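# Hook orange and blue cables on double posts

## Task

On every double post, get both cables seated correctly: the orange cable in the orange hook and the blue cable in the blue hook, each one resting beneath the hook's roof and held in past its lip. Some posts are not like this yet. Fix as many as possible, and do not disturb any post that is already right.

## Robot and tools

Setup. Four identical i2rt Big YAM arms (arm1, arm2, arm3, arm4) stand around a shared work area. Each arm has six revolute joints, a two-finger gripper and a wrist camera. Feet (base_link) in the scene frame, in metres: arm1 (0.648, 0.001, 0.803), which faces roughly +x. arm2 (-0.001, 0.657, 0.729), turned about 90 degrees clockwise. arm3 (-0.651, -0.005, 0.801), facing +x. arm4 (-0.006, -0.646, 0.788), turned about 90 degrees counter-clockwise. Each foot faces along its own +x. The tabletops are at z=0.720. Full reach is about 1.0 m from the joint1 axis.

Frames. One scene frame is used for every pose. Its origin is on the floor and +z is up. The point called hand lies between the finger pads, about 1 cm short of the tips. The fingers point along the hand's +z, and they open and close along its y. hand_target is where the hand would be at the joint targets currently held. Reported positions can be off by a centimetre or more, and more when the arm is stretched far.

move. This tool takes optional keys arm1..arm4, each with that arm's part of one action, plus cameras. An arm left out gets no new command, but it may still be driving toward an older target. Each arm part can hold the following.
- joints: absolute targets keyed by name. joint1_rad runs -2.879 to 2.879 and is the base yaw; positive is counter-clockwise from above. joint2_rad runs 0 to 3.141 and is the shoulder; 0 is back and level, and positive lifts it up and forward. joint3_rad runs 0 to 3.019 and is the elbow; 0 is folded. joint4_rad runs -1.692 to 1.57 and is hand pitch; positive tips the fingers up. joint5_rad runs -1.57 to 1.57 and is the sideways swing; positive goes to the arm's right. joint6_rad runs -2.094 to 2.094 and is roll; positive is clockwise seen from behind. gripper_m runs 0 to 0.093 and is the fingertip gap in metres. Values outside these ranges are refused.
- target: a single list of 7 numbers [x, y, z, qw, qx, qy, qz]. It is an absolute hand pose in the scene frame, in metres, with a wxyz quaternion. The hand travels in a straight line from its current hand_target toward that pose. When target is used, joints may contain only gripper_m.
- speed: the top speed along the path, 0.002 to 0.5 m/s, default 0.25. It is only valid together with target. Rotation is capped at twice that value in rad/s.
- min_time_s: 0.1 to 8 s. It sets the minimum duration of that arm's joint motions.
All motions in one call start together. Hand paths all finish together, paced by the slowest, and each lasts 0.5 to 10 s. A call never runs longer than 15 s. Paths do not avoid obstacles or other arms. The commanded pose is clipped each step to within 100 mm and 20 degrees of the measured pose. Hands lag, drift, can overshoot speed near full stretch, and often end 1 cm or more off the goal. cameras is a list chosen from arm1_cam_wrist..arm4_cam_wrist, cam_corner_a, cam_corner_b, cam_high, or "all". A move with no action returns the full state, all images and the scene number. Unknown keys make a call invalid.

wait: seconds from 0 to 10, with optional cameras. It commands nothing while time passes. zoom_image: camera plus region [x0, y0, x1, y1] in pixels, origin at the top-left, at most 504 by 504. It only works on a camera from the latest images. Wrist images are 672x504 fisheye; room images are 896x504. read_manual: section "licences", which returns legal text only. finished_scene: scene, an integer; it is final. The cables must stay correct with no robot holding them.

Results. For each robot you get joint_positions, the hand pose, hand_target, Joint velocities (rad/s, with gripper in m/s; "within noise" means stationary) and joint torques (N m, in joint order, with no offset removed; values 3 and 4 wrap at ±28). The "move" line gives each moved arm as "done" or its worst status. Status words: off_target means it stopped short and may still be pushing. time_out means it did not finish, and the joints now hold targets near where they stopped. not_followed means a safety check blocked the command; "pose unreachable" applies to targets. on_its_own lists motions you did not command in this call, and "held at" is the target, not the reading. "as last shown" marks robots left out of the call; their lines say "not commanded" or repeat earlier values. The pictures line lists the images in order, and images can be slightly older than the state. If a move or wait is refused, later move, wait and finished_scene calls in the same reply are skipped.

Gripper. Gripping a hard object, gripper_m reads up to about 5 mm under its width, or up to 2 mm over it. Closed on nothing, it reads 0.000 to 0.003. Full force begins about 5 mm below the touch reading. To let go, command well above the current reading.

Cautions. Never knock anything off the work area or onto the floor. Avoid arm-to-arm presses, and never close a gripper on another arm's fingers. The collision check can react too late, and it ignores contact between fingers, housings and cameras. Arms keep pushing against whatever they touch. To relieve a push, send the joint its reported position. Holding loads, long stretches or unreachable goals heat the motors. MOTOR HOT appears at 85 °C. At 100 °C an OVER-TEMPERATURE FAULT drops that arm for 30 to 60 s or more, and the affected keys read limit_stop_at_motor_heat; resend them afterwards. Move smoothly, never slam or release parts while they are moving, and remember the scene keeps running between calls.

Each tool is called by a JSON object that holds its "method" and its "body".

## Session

{"method": "move", "body": {}}

Scene clock: 0.00 s.
Joint torques (N m): no reading
Motor temperatures (°C): arm1=[19 18 26 18 17 19 20] | arm2=[20 19 28 18 17 17 20] | arm3=[19 19 30 18 17 19 18] | arm4=[18 18 25 19 19 19 20]
Heat: arm1: hottest joint3_rad 26 °C; arm2: hottest joint3_rad 28 °C; arm3: hottest joint3_rad 30 °C; arm4: hottest joint3_rad 25 °C.
Joint velocities: within noise
arm1.joint_positions: joint1_rad=-0.134 joint2_rad=+0.640 joint3_rad=+1.433 joint4_rad=-1.619 joint5_rad=+0.124 joint6_rad=+0.105 gripper_m=+0.09396
arm1.joint_status: not commanded
arm1.hand: x=+0.4655 y=+0.0542 z=+1.3068 quat_wxyz=(-0.064, +0.917, -0.143, -0.367) (m; scene frame)
arm1.hand_target: x=+0.4669 y=+0.0541 z=+1.3154 quat_wxyz=(-0.064, +0.913, -0.143, -0.377) (m; scene frame)
arm1.hand_status: not commanded
arm2.joint_positions: joint1_rad=-0.133 joint2_rad=+0.630 joint3_rad=+1.455 joint4_rad=-1.359 joint5_rad=-0.185 joint6_rad=+0.305 gripper_m=+0.09396
arm2.joint_status: not commanded
arm2.hand: x=-0.0119 y=+0.4340 z=+1.2957 quat_wxyz=(-0.431, -0.712, -0.489, +0.261) (m; scene frame)
arm2.hand_target: x=-0.0115 y=+0.4371 z=+1.3059 quat_wxyz=(-0.439, -0.706, -0.486, +0.269) (m; scene frame)
arm2.hand_status: not commanded
arm3.joint_positions: joint1_rad=+0.145 joint2_rad=+0.626 joint3_rad=+1.455 joint4_rad=-1.187 joint5_rad=+0.179 joint6_rad=-0.147 gripper_m=+0.09396
arm3.joint_status: not commanded
arm3.hand: x=-0.3972 y=-0.0112 z=+1.4006 quat_wxyz=(-0.560, +0.056, -0.823, +0.080) (m; scene frame)
arm3.hand_target: x=-0.4011 y=-0.0118 z=+1.4114 quat_wxyz=(-0.570, +0.054, -0.816, +0.079) (m; scene frame)
arm3.hand_status: not commanded
arm4.joint_positions: joint1_rad=-0.825 joint2_rad=+0.598 joint3_rad=+1.493 joint4_rad=-1.200 joint5_rad=-0.098 joint6_rad=-0.590 gripper_m=+0.09396
arm4.joint_status: not commanded
arm4.hand: x=+0.1444 y=-0.4764 z=+1.4102 quat_wxyz=(-0.584, +0.524, -0.615, -0.080) (m; scene frame)
arm4.hand_target: x=+0.1409 y=-0.4794 z=+1.4221 quat_wxyz=(-0.595, +0.520, -0.608, -0.080) (m; scene frame)
arm4.hand_status: not commanded
pictures: arm1_cam_wrist, arm2_cam_wrist, arm3_cam_wrist, arm4_cam_wrist, cam_corner_a, cam_corner_b, cam_high
camera_calibration:
arm1_cam_wrist: T_world_to_cam=[[0.305349, 0.952038, 0.0196433, -0.220949], [0.943149, -0.299526, -0.144061, -0.230991], [-0.131268, 0.0625156, -0.989374, 1.47468], [0, 0, 0, 1]] pos_world=[0.478904, 0.0489736, 1.43007]
arm2_cam_wrist: T_world_to_cam=[[-0.928838, 0.143052, -0.341755, 0.365591], [0.272537, 0.888687, -0.368727, 0.0987705], [0.250966, -0.435628, -0.864433, 1.43752], [0, 0, 0, 1]] pos_world=[-0.0481119, 0.486149, 1.404]
arm3_cam_wrist: T_world_to_cam=[[-0.00422432, -0.981549, 0.191163, -0.281363], [-0.838446, -0.100703, -0.5356, 0.41988], [0.544968, -0.162543, -0.822551, 1.49226], [0, 0, 0, 1]] pos_world=[-0.462373, 0.00866653, 1.50613]
arm4_cam_wrist: T_world_to_cam=[[0.741849, -0.428717, 0.515618, -1.03915], [-0.178924, -0.867603, -0.463951, 0.269419], [0.646255, 0.251926, -0.720338, 1.16586], [0, 0, 0, 1]] pos_world=[0.0656553, -0.505465, 1.50062]

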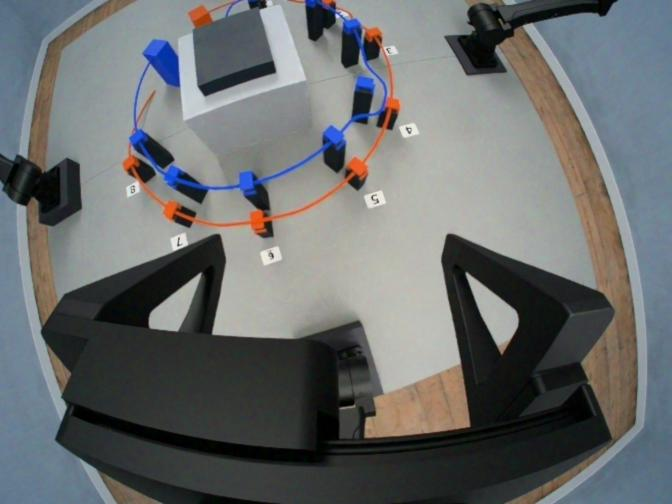

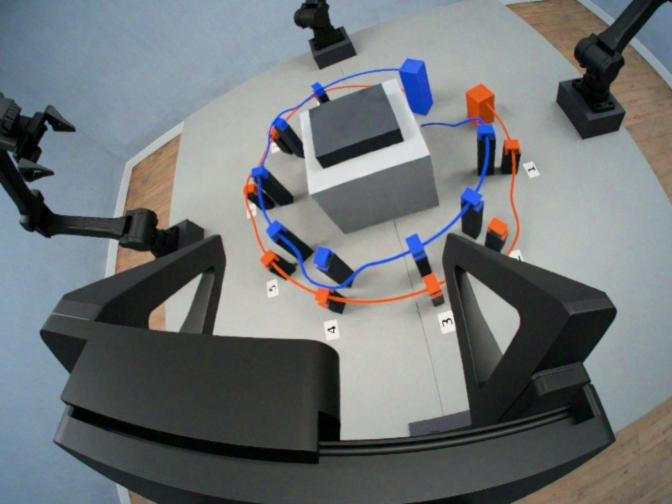

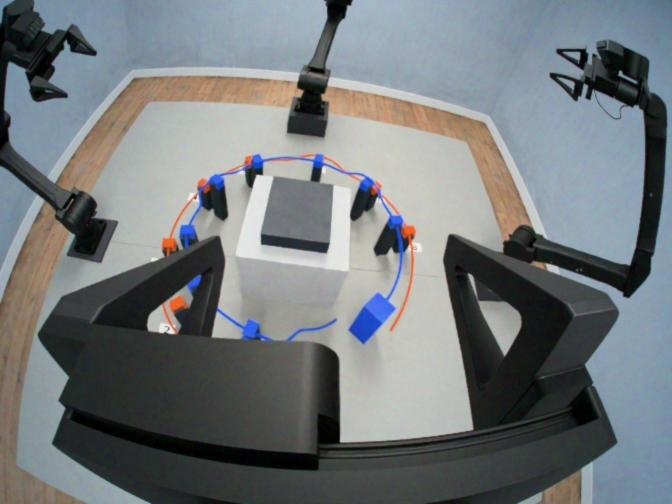

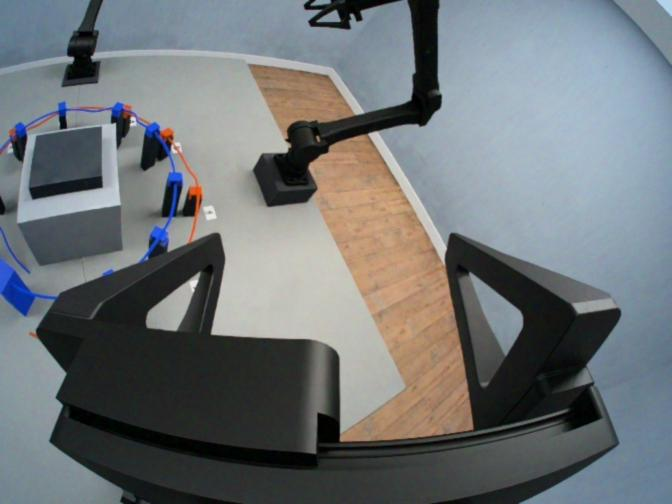

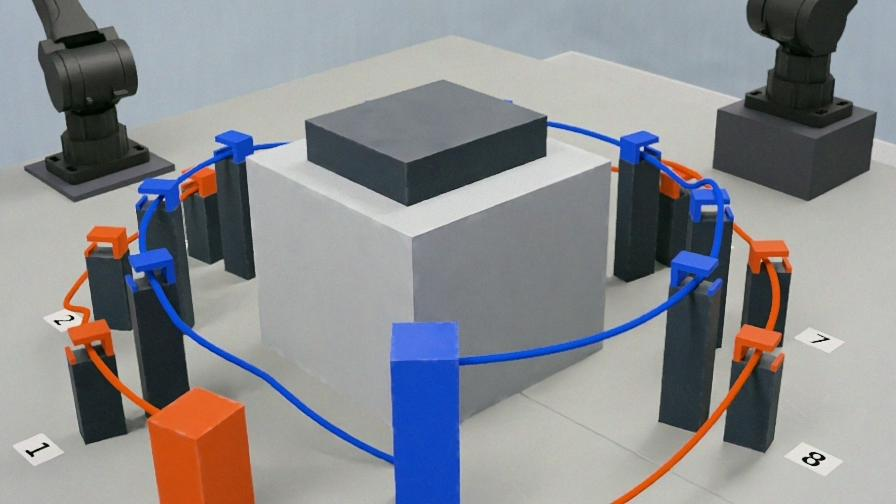

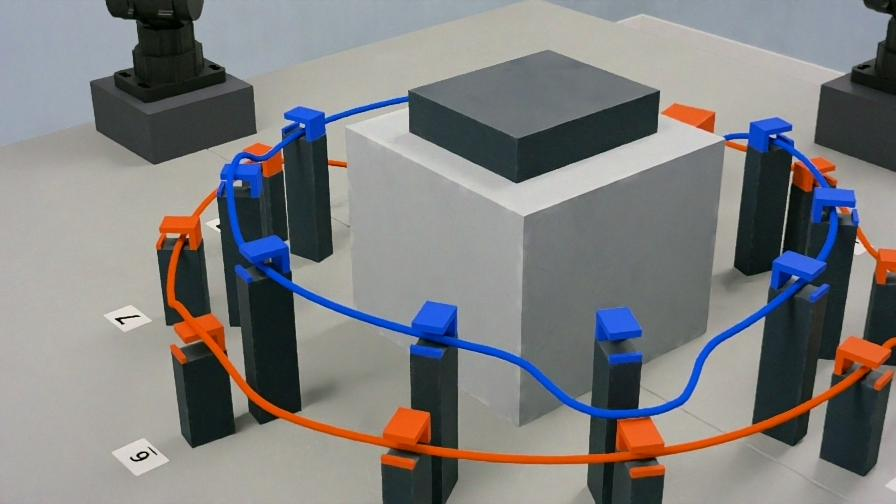

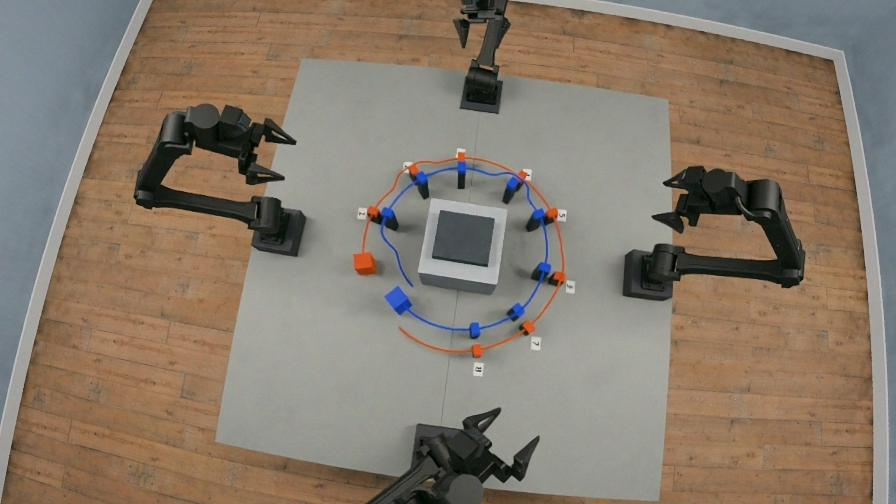

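{"method": "zoom_image", "body": {"camera": "cam_corner_b", "region": [140, 90, 350, 260]}}

{"method": "zoom_image", "body": {"camera": "cam_corner_b", "region": [150, 230, 350, 400]}}

{"method": "zoom_image", "body": {"camera": "cam_corner_b", "region": [370, 280, 530, 500]}}

{"method": "zoom_image", "body": {"camera": "cam_corner_b", "region": [540, 280, 740, 500]}}

{"method": "zoom_image", "body": {"camera": "cam_corner_b", "region": [720, 100, 896, 260]}}

{"method": "zoom_image", "body": {"camera": "cam_corner_b", "region": [740, 230, 896, 420]}}

{"method": "zoom_image", "body": {"camera": "cam_corner_a", "region": [40, 210, 200, 420]}}

{"method": "zoom_image", "body": {"camera": "cam_corner_a", "region": [60, 110, 290, 280]}}

{"method": "zoom_image", "body": {"camera": "cam_corner_a", "region": [600, 110, 820, 300]}}

{"method": "zoom_image", "body": {"camera": "cam_corner_a", "region": [640, 220, 820, 400]}}

Scaled by 2.400 from the camera's 896x504 image, which has a finer 1280x720 frame.

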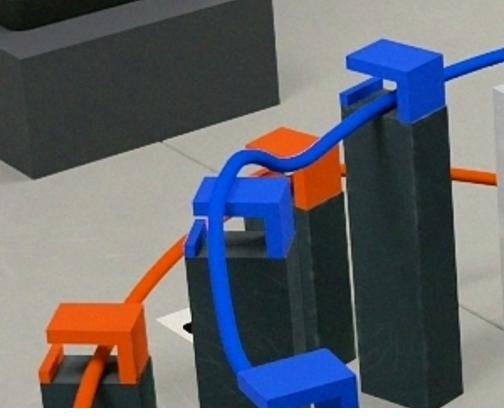

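Scaled by 2.520 from the camera's 896x504 image, which has a finer 1280x720 frame.

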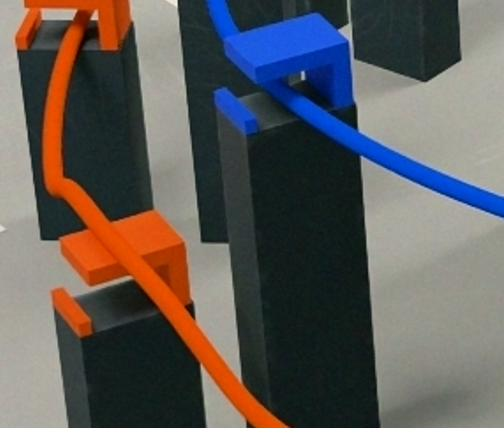

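Scaled by 2.291 from the camera's 896x504 image, which has a finer 1280x720 frame.

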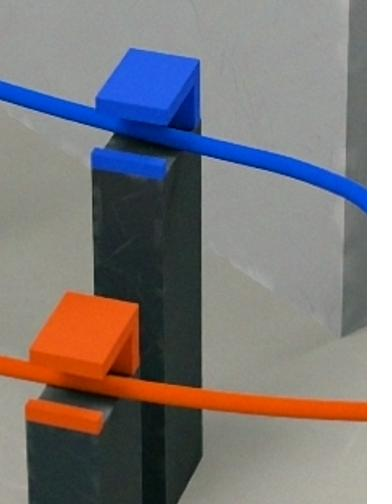

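Scaled by 2.291 from the camera's 896x504 image, which has a finer 1280x720 frame.

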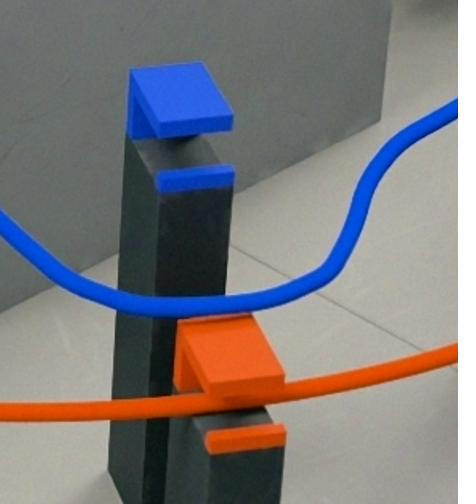

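Scaled by 2.864 from the camera's 896x504 image, which has a finer 1280x720 frame.

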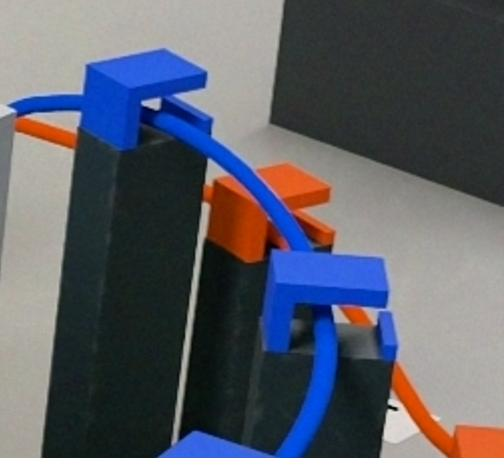

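Scaled by 2.653 from the camera's 896x504 image, which has a finer 1280x720 frame.

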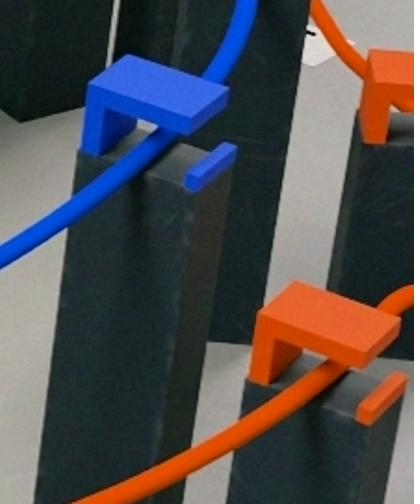

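Scaled by 2.400 from the camera's 896x504 image, which has a finer 1280x720 frame.

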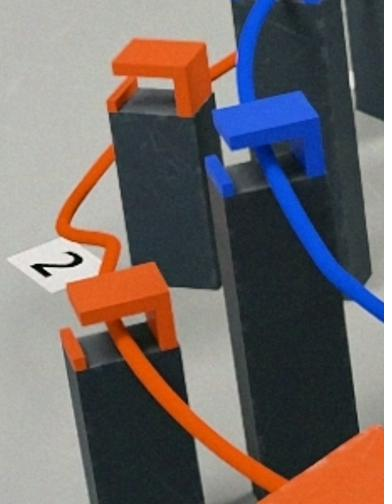

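Scaled by 2.191 from the camera's 896x504 image, which has a finer 1280x720 frame.

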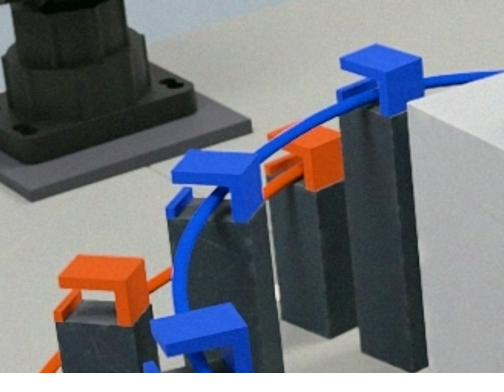

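Scaled by 2.291 from the camera's 896x504 image, which has a finer 1280x720 frame.

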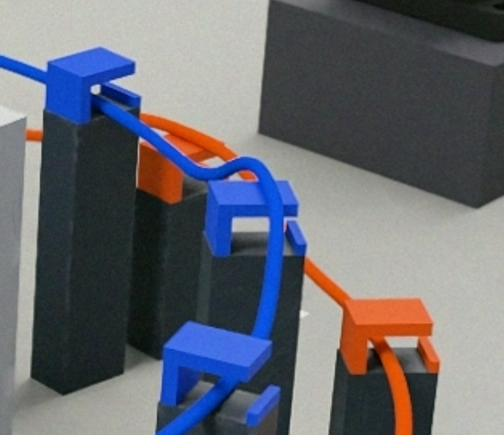

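Scaled by 2.800 from the camera's 896x504 image, which has a finer 1280x720 frame.

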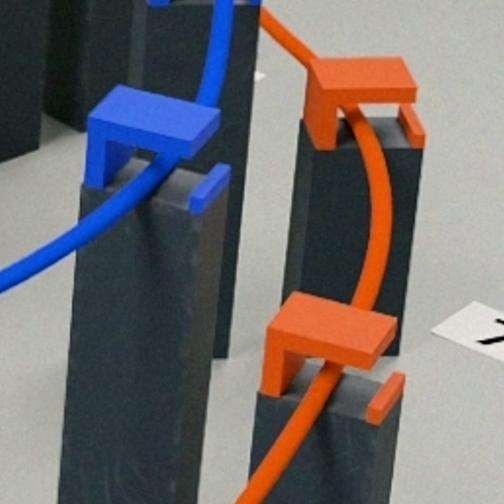

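{"method": "zoom_image", "body": {"camera": "cam_corner_a", "region": [55, 215, 145, 300]}}

{"method": "zoom_image", "body": {"camera": "cam_corner_b", "region": [800, 180, 896, 300]}}

{"method": "zoom_image", "body": {"camera": "arm3_cam_wrist", "region": [140, 140, 280, 350]}}

{"method": "zoom_image", "body": {"camera": "cam_high", "region": [340, 130, 590, 370]}}

{"method": "zoom_image", "body": {"camera": "arm2_cam_wrist", "region": [230, 70, 530, 320]}}

{"method": "zoom_image", "body": {"camera": "arm1_cam_wrist", "region": [110, 0, 430, 270]}}

Scaled by 5.600 from the camera's 896x504 image, which has a finer 1280x720 frame.

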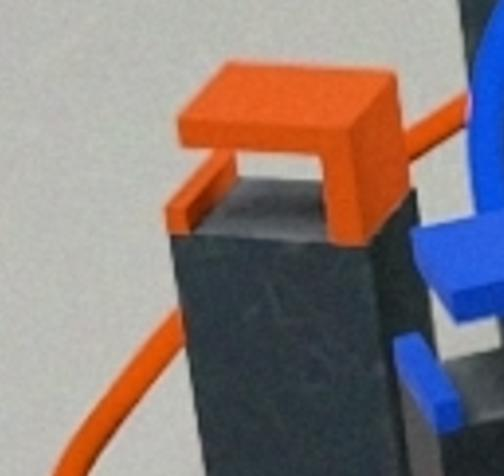

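Scaled by 4.200 from the camera's 896x504 image, which has a finer 1280x720 frame.

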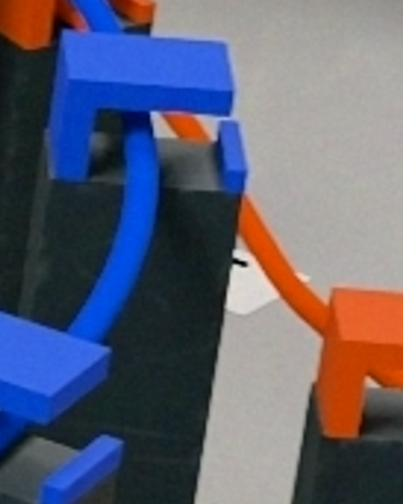

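Scaled by 2.400 from the camera's 672x504 image, which has a finer 960x720 frame.

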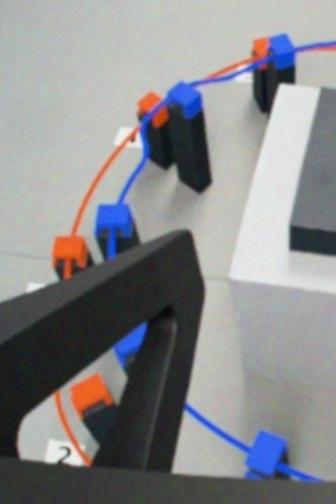

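Scaled by 2.016 from the camera's 896x504 image, which has a finer 1280x720 frame.

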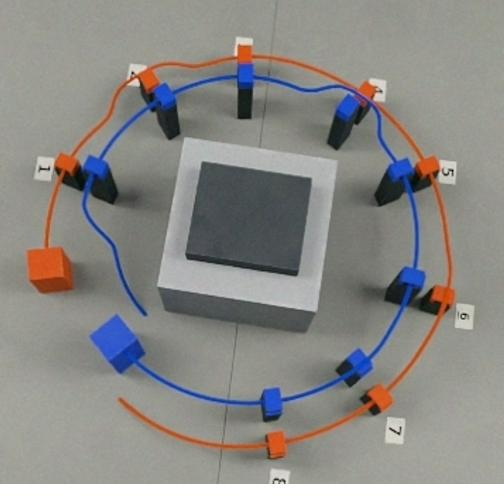

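Scaled by 1.680 from the camera's 672x504 image, which has a finer 960x720 frame.

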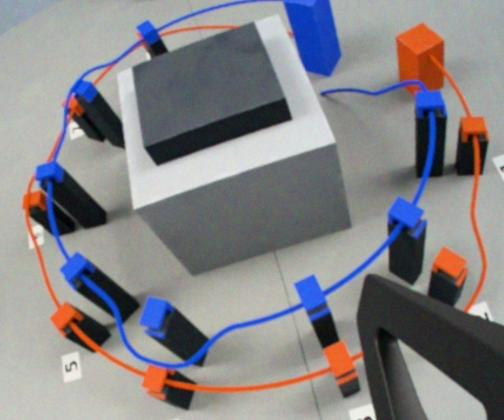

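Scaled by 1.575 from the camera's 672x504 image, which has a finer 960x720 frame.

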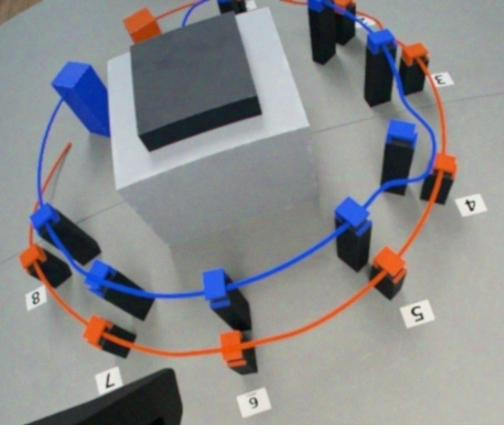

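{"method": "zoom_image", "body": {"camera": "arm1_cam_wrist", "region": [220, 120, 420, 260]}}

{"method": "zoom_image", "body": {"camera": "arm1_cam_wrist", "region": [110, 110, 310, 250]}}

{"method": "zoom_image", "body": {"camera": "arm1_cam_wrist", "region": [290, 0, 430, 150]}}

{"method": "zoom_image", "body": {"camera": "arm2_cam_wrist", "region": [300, 190, 460, 320]}}

{"method": "zoom_image", "body": {"camera": "arm2_cam_wrist", "region": [440, 100, 560, 280]}}

{"method": "zoom_image", "body": {"camera": "arm2_cam_wrist", "region": [230, 150, 350, 320]}}

Scaled by 2.520 from the camera's 672x504 image, which has a finer 960x720 frame.

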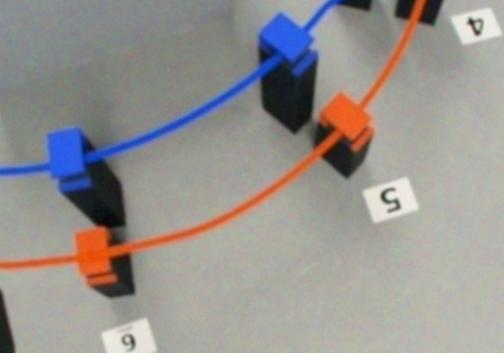

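Scaled by 2.520 from the camera's 672x504 image, which has a finer 960x720 frame.

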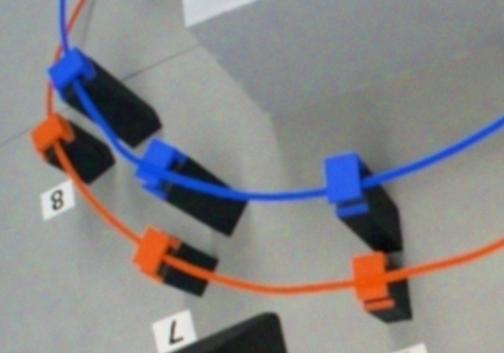

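Scaled by 3.360 from the camera's 672x504 image, which has a finer 960x720 frame.

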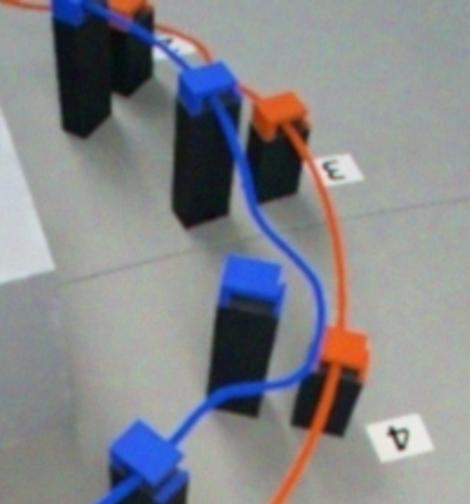

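Scaled by 3.150 from the camera's 672x504 image, which has a finer 960x720 frame.

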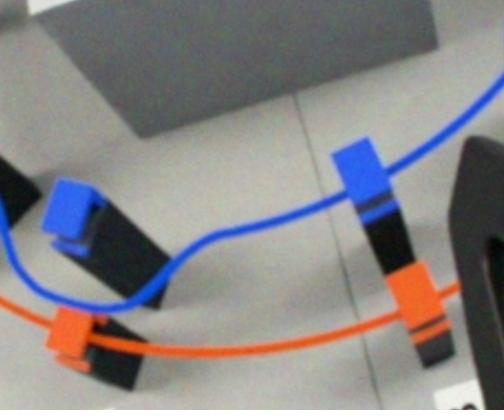

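Scaled by 2.800 from the camera's 672x504 image, which has a finer 960x720 frame.

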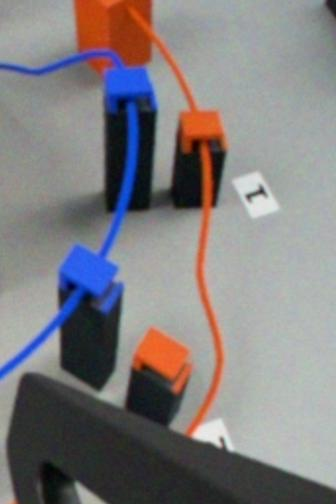

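Scaled by 2.965 from the camera's 672x504 image, which has a finer 960x720 frame.

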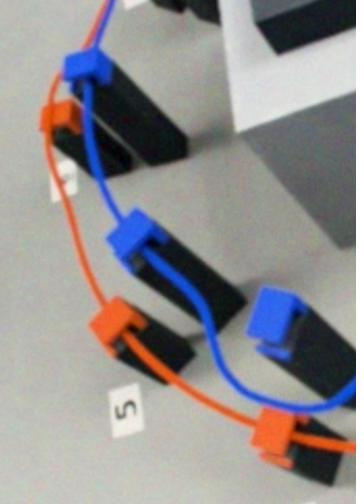

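{"method": "move", "body": {"arm2": {"target": [-0.21, 0.3265, 0.955, 0.2037, 0.9189, 0.3299, 0.0731], "speed": 0.3, "joints": {"gripper_m": 0.048}}, "arm1": {"target": [0.357, -0.002, 0.96, 0.1621, -0.7312, -0.6469, 0.1434], "speed": 0.3, "joints": {"gripper_m": 0.048}}, "arm4": {"target": [0.173, -0.2345, 1.005, 0.0811, 0.3657, -0.9052, -0.2007], "speed": 0.3, "joints": {"gripper_m": 0.048}}, "cameras": ["arm1_cam_wrist", "arm2_cam_wrist", "arm4_cam_wrist", "cam_corner_a", "cam_corner_b"]}}

Scene clock: 136.43 s.
Joint torques (N m): arm1=[-0.26 -1.49 10.14 1.61 0 -0.25] | arm2=[-1.44 -7.59 10.43 1.06 -0.09 0.07] | arm3=[0.97 -0.03 10.32 1.73 0.08 0.13] | arm4=[-0.62 -12.1 12.49 0.88 -0.47 0.13]
Motor temperatures (°C): arm1=[19 18 33 18 17 19 20] | arm2=[20 19 35 18 17 17 20] | arm3=[19 19 40 18 17 19 18] | arm4=[18 18 33 19 19 19 20]
Heat: arm1: hottest joint3_rad 33 °C; arm2: hottest joint3_rad 35 °C; arm3: hottest joint3_rad 40 °C; arm4: hottest joint3_rad 33 °C.
move: arm1 done; arm2 off_target; arm4 off_target
Joint velocities: within noise
arm1.joint_positions: joint1_rad=+0.076 joint2_rad=+0.828 joint3_rad=+0.631 joint4_rad=-0.967 joint5_rad=+0.078 joint6_rad=-1.392 gripper_m=+0.04807
arm1.joint_status: all done
arm1.hand: x=+0.3611 y=-0.0002 z=+0.9600 quat_wxyz=(-0.158, +0.738, +0.641, -0.140) (m; scene frame)
arm1.hand_target: x=+0.3571 y=-0.0020 z=+0.9601 quat_wxyz=(-0.162, +0.731, +0.647, -0.143) (m; scene frame)
arm1.hand_status: done (0.004 m and 1.2 deg from the pose sent, 0.368 m and 100.3 deg at the start)
arm2.joint_positions: joint1_rad=-0.699 joint2_rad=+1.312 joint3_rad=+1.142 joint4_rad=-1.363 joint5_rad=-0.420 joint6_rad=+0.150 gripper_m=+0.04809
arm2.joint_status: all done
arm2.hand: x=-0.2004 y=+0.3313 z=+0.9472 quat_wxyz=(-0.199, -0.917, -0.335, -0.086) (m; scene frame)
arm2.hand_target: x=-0.2098 y=+0.3267 z=+0.9549 quat_wxyz=(-0.204, -0.919, -0.330, -0.073) (m; scene frame)
arm2.hand_status: off_target (0.013 m and 1.7 deg from the pose sent, 0.409 m and 55.7 deg at the start)
arm3: as last shown
arm4.joint_positions: joint1_rad=-0.561 joint2_rad=+1.437 joint3_rad=+1.240 joint4_rad=-1.302 joint5_rad=-0.431 joint6_rad=+0.235 gripper_m=+0.04812
arm4.joint_status: all done
arm4.hand: x=+0.1623 y=-0.2417 z=+0.9925 quat_wxyz=(+0.097, +0.374, -0.903, -0.188) (m; scene frame)
arm4.hand_target: x=+0.1727 y=-0.2350 z=+1.0050 quat_wxyz=(+0.081, +0.366, -0.905, -0.201) (m; scene frame)
arm4.hand_status: off_target (0.018 m and 2.5 deg from the pose sent, 0.473 m and 88.4 deg at the start)
pictures: arm1_cam_wrist, arm2_cam_wrist, arm4_cam_wrist, cam_corner_a, cam_corner_b
camera_calibration:
arm1_cam_wrist: T_world_to_cam=[[-0.901885, 0.119869, 0.415013, -0.0743132], [0.345355, 0.777187, 0.526033, -0.62599], [-0.259487, 0.617748, -0.74233, 0.930488], [0, 0, 0, 1]] pos_world=[0.390617, -0.079388, 1.05086]
arm2_cam_wrist: T_world_to_cam=[[-0.595646, 0.684869, -0.419715, 0.0471673], [0.443942, 0.716153, 0.538553, -0.655057], [0.669419, 0.134458, -0.730616, 0.907019], [0, 0, 0, 1]] pos_world=[-0.288274, 0.314862, 1.03526]
arm4_cam_wrist: T_world_to_cam=[[0.641098, -0.642343, -0.419986, 0.156962], [-0.375626, -0.739841, 0.558158, -0.669237], [-0.669252, -0.200077, -0.715592, 0.893774], [0, 0, 0, 1]] pos_world=[0.246149, -0.215482, 1.07904]

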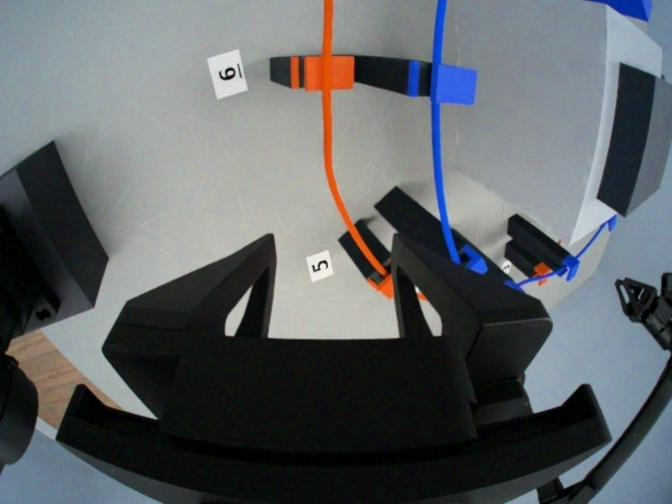

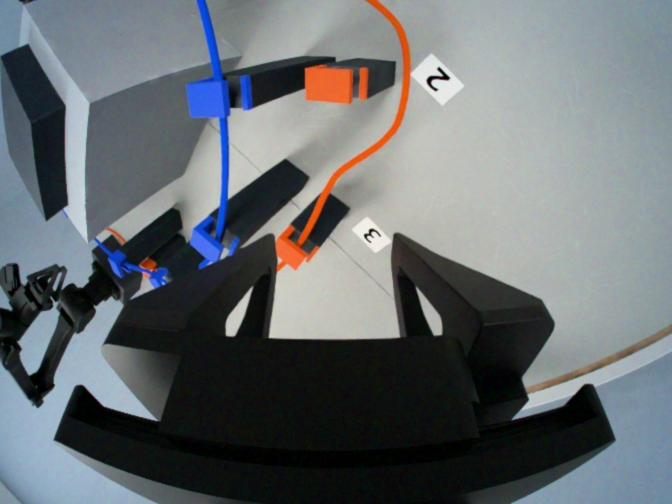

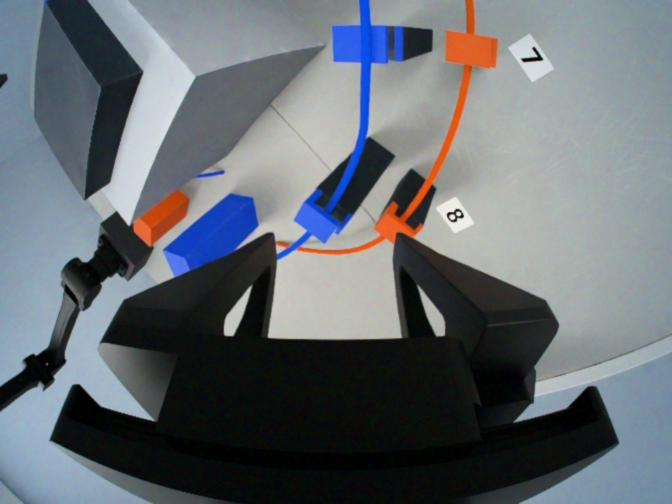

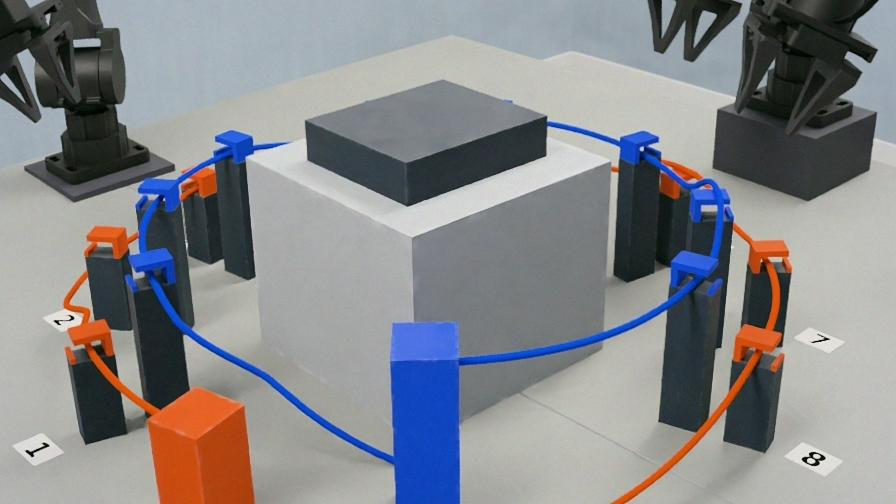

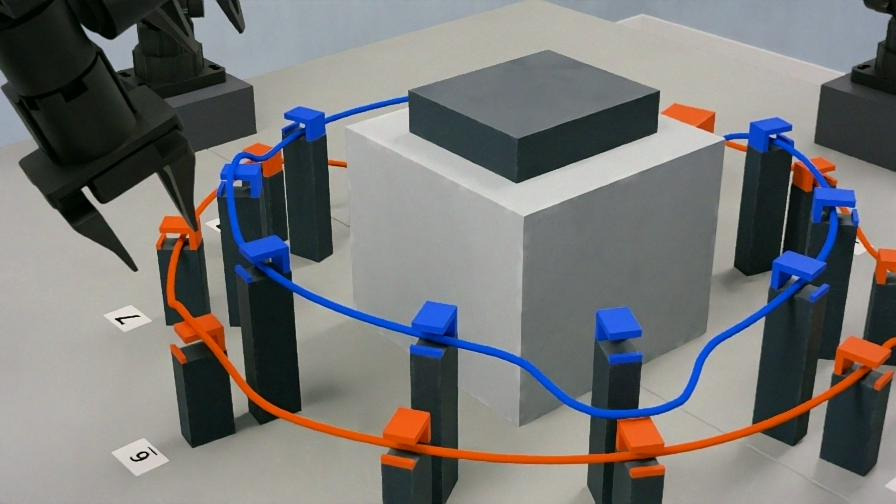

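{"method": "move", "body": {"arm2": {"target": [-0.189, 0.315, 0.8187, 0.2037, 0.9189, 0.3299, 0.0731], "speed": 0.15}, "arm1": {"target": [0.3, 0.003, 0.82, 0.1621, -0.7312, -0.6469, 0.1434], "speed": 0.15}, "arm4": {"target": [0.156, -0.2, 0.882, 0.0811, 0.3657, -0.9052, -0.2007], "speed": 0.15}, "cameras": ["arm1_cam_wrist", "arm2_cam_wrist", "arm4_cam_wrist", "cam_corner_a", "cam_corner_b"]}}

Scene clock: 202.60 s.
Joint torques (N m): arm1=[-1.38 -4.31 7.56 1.61 -0.22 -0.23] | arm2=[-0.26 -7.59 7.84 1.24 -0.09 0.07] | arm3=[0.91 -0.15 10.33 1.7 0.08 0.13] | arm4=[1.55 -12.28 9.63 0.98 -0.18 0.17]
Motor temperatures (°C): arm1=[19 18 34 18 17 19 20] | arm2=[20 20 40 18 17 17 20] | arm3=[19 19 41 18 17 19 18] | arm4=[18 21 35 19 19 19 20]
Heat: arm1: hottest joint3_rad 34 °C; arm2: hottest joint3_rad 40 °C; arm3: hottest joint3_rad 41 °C; arm4: hottest joint3_rad 35 °C.
move: arm1 done; arm2 done; arm4 done
Joint velocities: within noise
arm1.joint_positions: joint1_rad=+0.058 joint2_rad=+1.275 joint3_rad=+0.485 joint4_rad=-0.368 joint5_rad=+0.070 joint6_rad=-1.422 gripper_m=+0.04807
arm1.joint_status: not commanded
arm1.hand: x=+0.3036 y=+0.0010 z=+0.8213 quat_wxyz=(-0.160, +0.733, +0.646, -0.141) (m; scene frame)
arm1.hand_target: x=+0.3002 y=+0.0031 z=+0.8200 quat_wxyz=(-0.162, +0.731, +0.647, -0.143) (m; scene frame)
arm1.hand_status: done (0.004 m and 0.5 deg from the pose sent, 0.153 m and 1.2 deg at the start)
arm2.joint_positions: joint1_rad=-0.659 joint2_rad=+1.416 joint3_rad=+0.889 joint4_rad=-0.954 joint5_rad=-0.416 joint6_rad=+0.212 gripper_m=+0.04809
arm2.joint_status: not commanded
arm2.hand: x=-0.1902 y=+0.3185 z=+0.8214 quat_wxyz=(-0.205, -0.919, -0.329, -0.073) (m; scene frame)
arm2.hand_target: x=-0.1890 y=+0.3150 z=+0.8187 quat_wxyz=(-0.204, -0.919, -0.330, -0.073) (m; scene frame)
arm2.hand_status: done (0.005 m and 0.2 deg from the pose sent, 0.130 m and 1.7 deg at the start)
arm3: as last shown
arm4.joint_positions: joint1_rad=-0.510 joint2_rad=+1.582 joint3_rad=+1.096 joint4_rad=-0.947 joint5_rad=-0.427 joint6_rad=+0.319 gripper_m=+0.04812
arm4.joint_status: not commanded
arm4.hand: x=+0.1590 y=-0.2058 z=+0.8832 quat_wxyz=(+0.083, +0.366, -0.905, -0.200) (m; scene frame)
arm4.hand_target: x=+0.1561 y=-0.2001 z=+0.8821 quat_wxyz=(+0.081, +0.366, -0.905, -0.201) (m; scene frame)
arm4.hand_status: done (0.007 m and 0.2 deg from the pose sent, 0.118 m and 2.5 deg at the start)
pictures: arm1_cam_wrist, arm2_cam_wrist, arm4_cam_wrist, cam_corner_a, cam_corner_b
camera_calibration:
arm1_cam_wrist: T_world_to_cam=[[-0.902056, 0.106806, 0.418195, -0.0712637], [0.33727, 0.779038, 0.528535, -0.533715], [-0.269339, 0.617813, -0.738758, 0.811879], [0, 0, 0, 1]] pos_world=[0.334393, -0.078193, 0.911672]
arm2_cam_wrist: T_world_to_cam=[[-0.59039, 0.687569, -0.422715, 0.0118464], [0.466247, 0.718043, 0.516747, -0.561116], [0.658827, 0.107992, -0.744503, 0.827757], [0, 0, 0, 1]] pos_world=[-0.276737, 0.305369, 0.91123]
arm4_cam_wrist: T_world_to_cam=[[0.630489, -0.646021, -0.430279, 0.146276], [-0.401214, -0.745784, 0.531821, -0.556746], [-0.664463, -0.162673, -0.729402, 0.839683], [0, 0, 0, 1]] pos_world=[0.242338, -0.184121, 0.971495]

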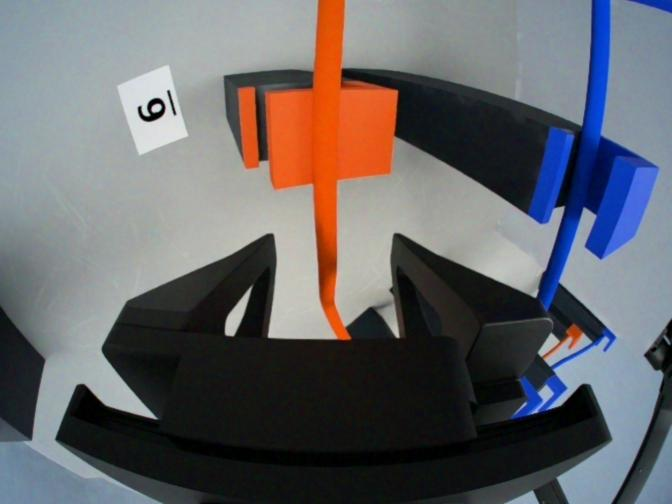

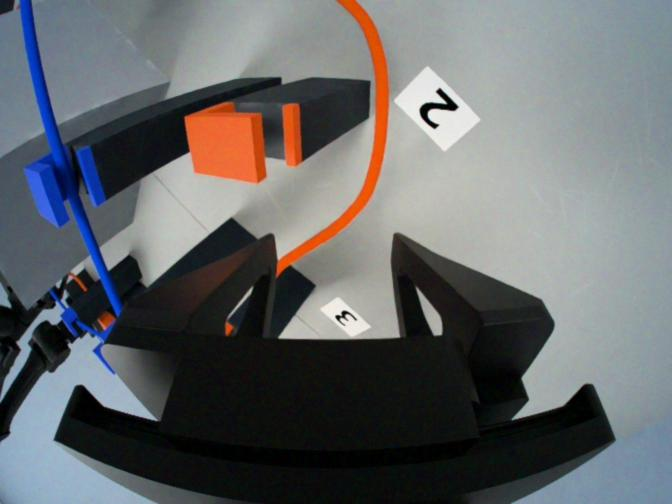

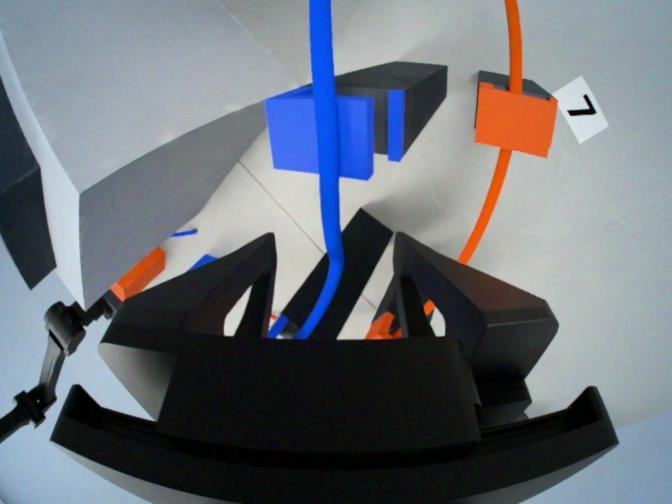

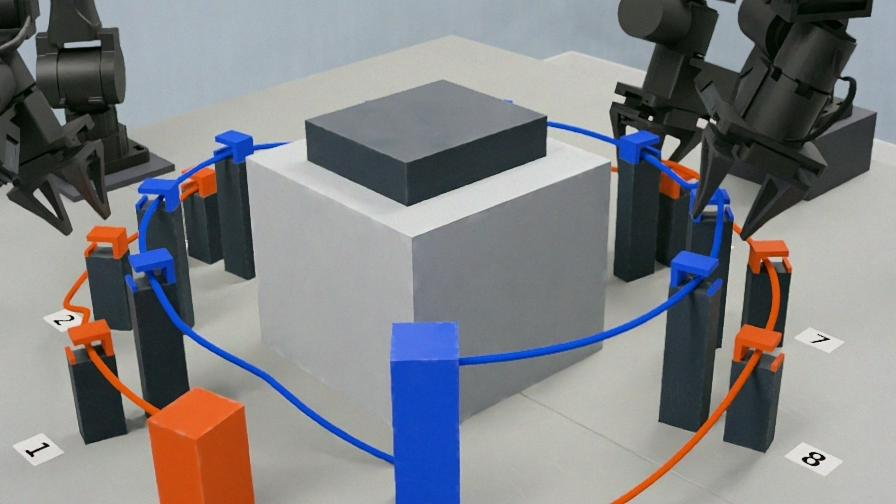

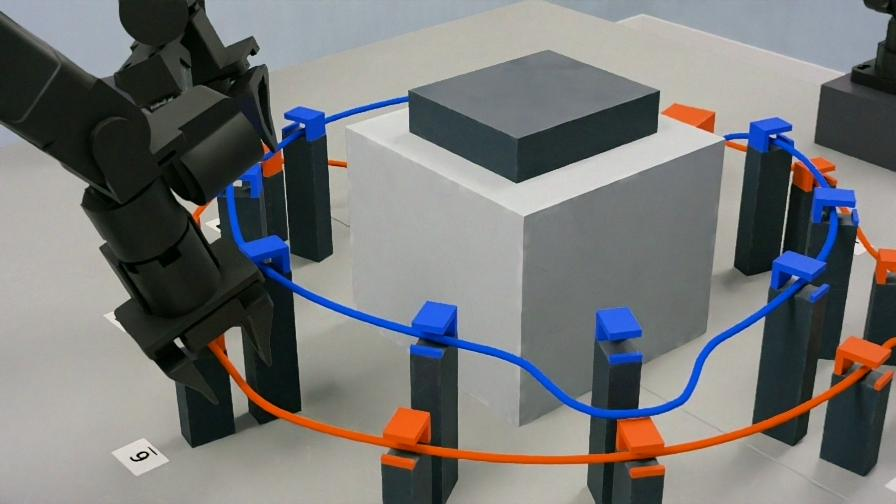

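{"method": "zoom_image", "body": {"camera": "arm4_cam_wrist", "region": [250, 80, 450, 340]}}

{"method": "zoom_image", "body": {"camera": "cam_corner_a", "region": [660, 120, 820, 280]}}

{"method": "zoom_image", "body": {"camera": "arm1_cam_wrist", "region": [230, 60, 430, 340]}}

{"method": "zoom_image", "body": {"camera": "cam_corner_b", "region": [150, 260, 290, 400]}}

{"method": "zoom_image", "body": {"camera": "arm2_cam_wrist", "region": [170, 60, 420, 340]}}

{"method": "zoom_image", "body": {"camera": "cam_corner_a", "region": [30, 150, 190, 350]}}

Scaled by 1.938 from the camera's 672x504 image, which has a finer 960x720 frame.

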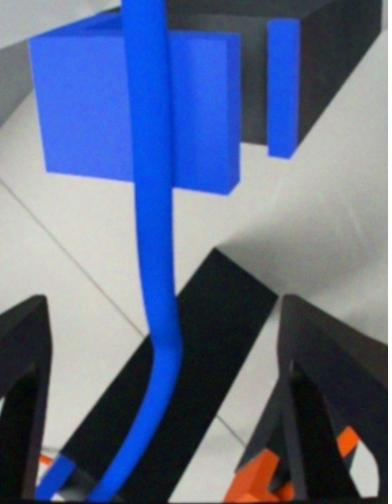

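Scaled by 3.150 from the camera's 896x504 image, which has a finer 1280x720 frame.

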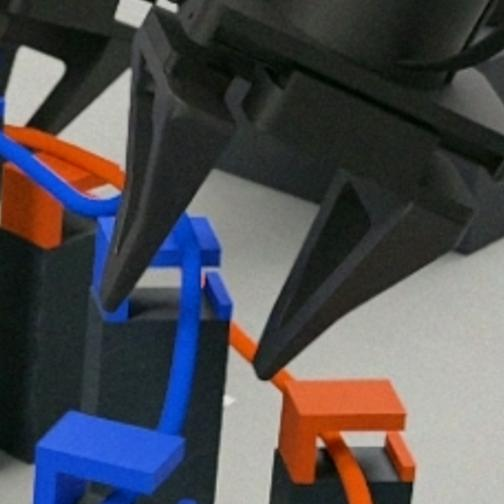

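Scaled by 1.800 from the camera's 672x504 image, which has a finer 960x720 frame.

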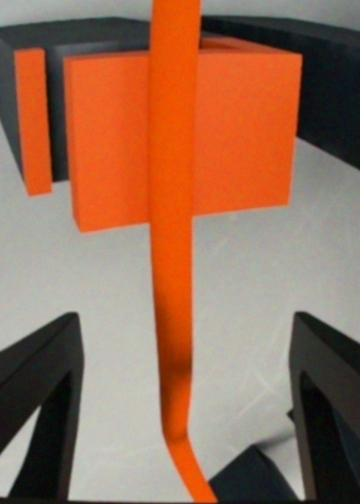

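Scaled by 3.600 from the camera's 896x504 image, which has a finer 1280x720 frame.

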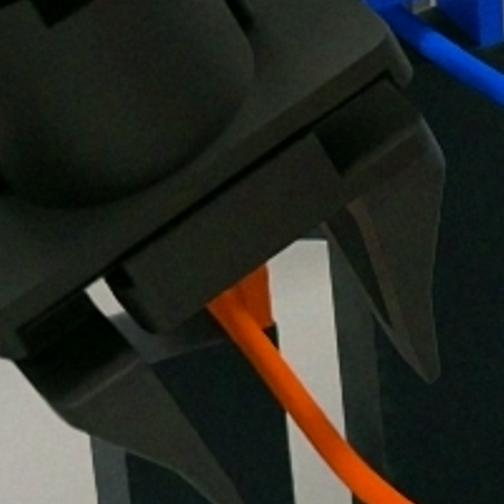

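Scaled by 1.800 from the camera's 672x504 image, which has a finer 960x720 frame.

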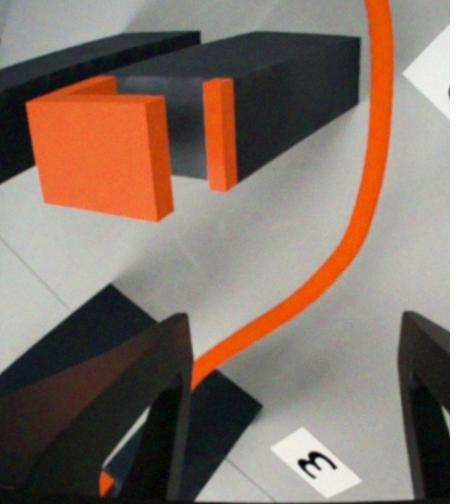

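Scaled by 2.520 from the camera's 896x504 image, which has a finer 1280x720 frame.

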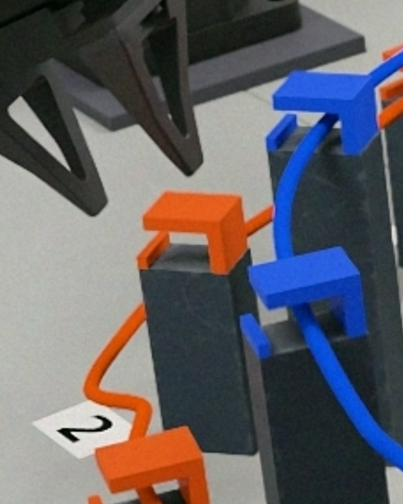

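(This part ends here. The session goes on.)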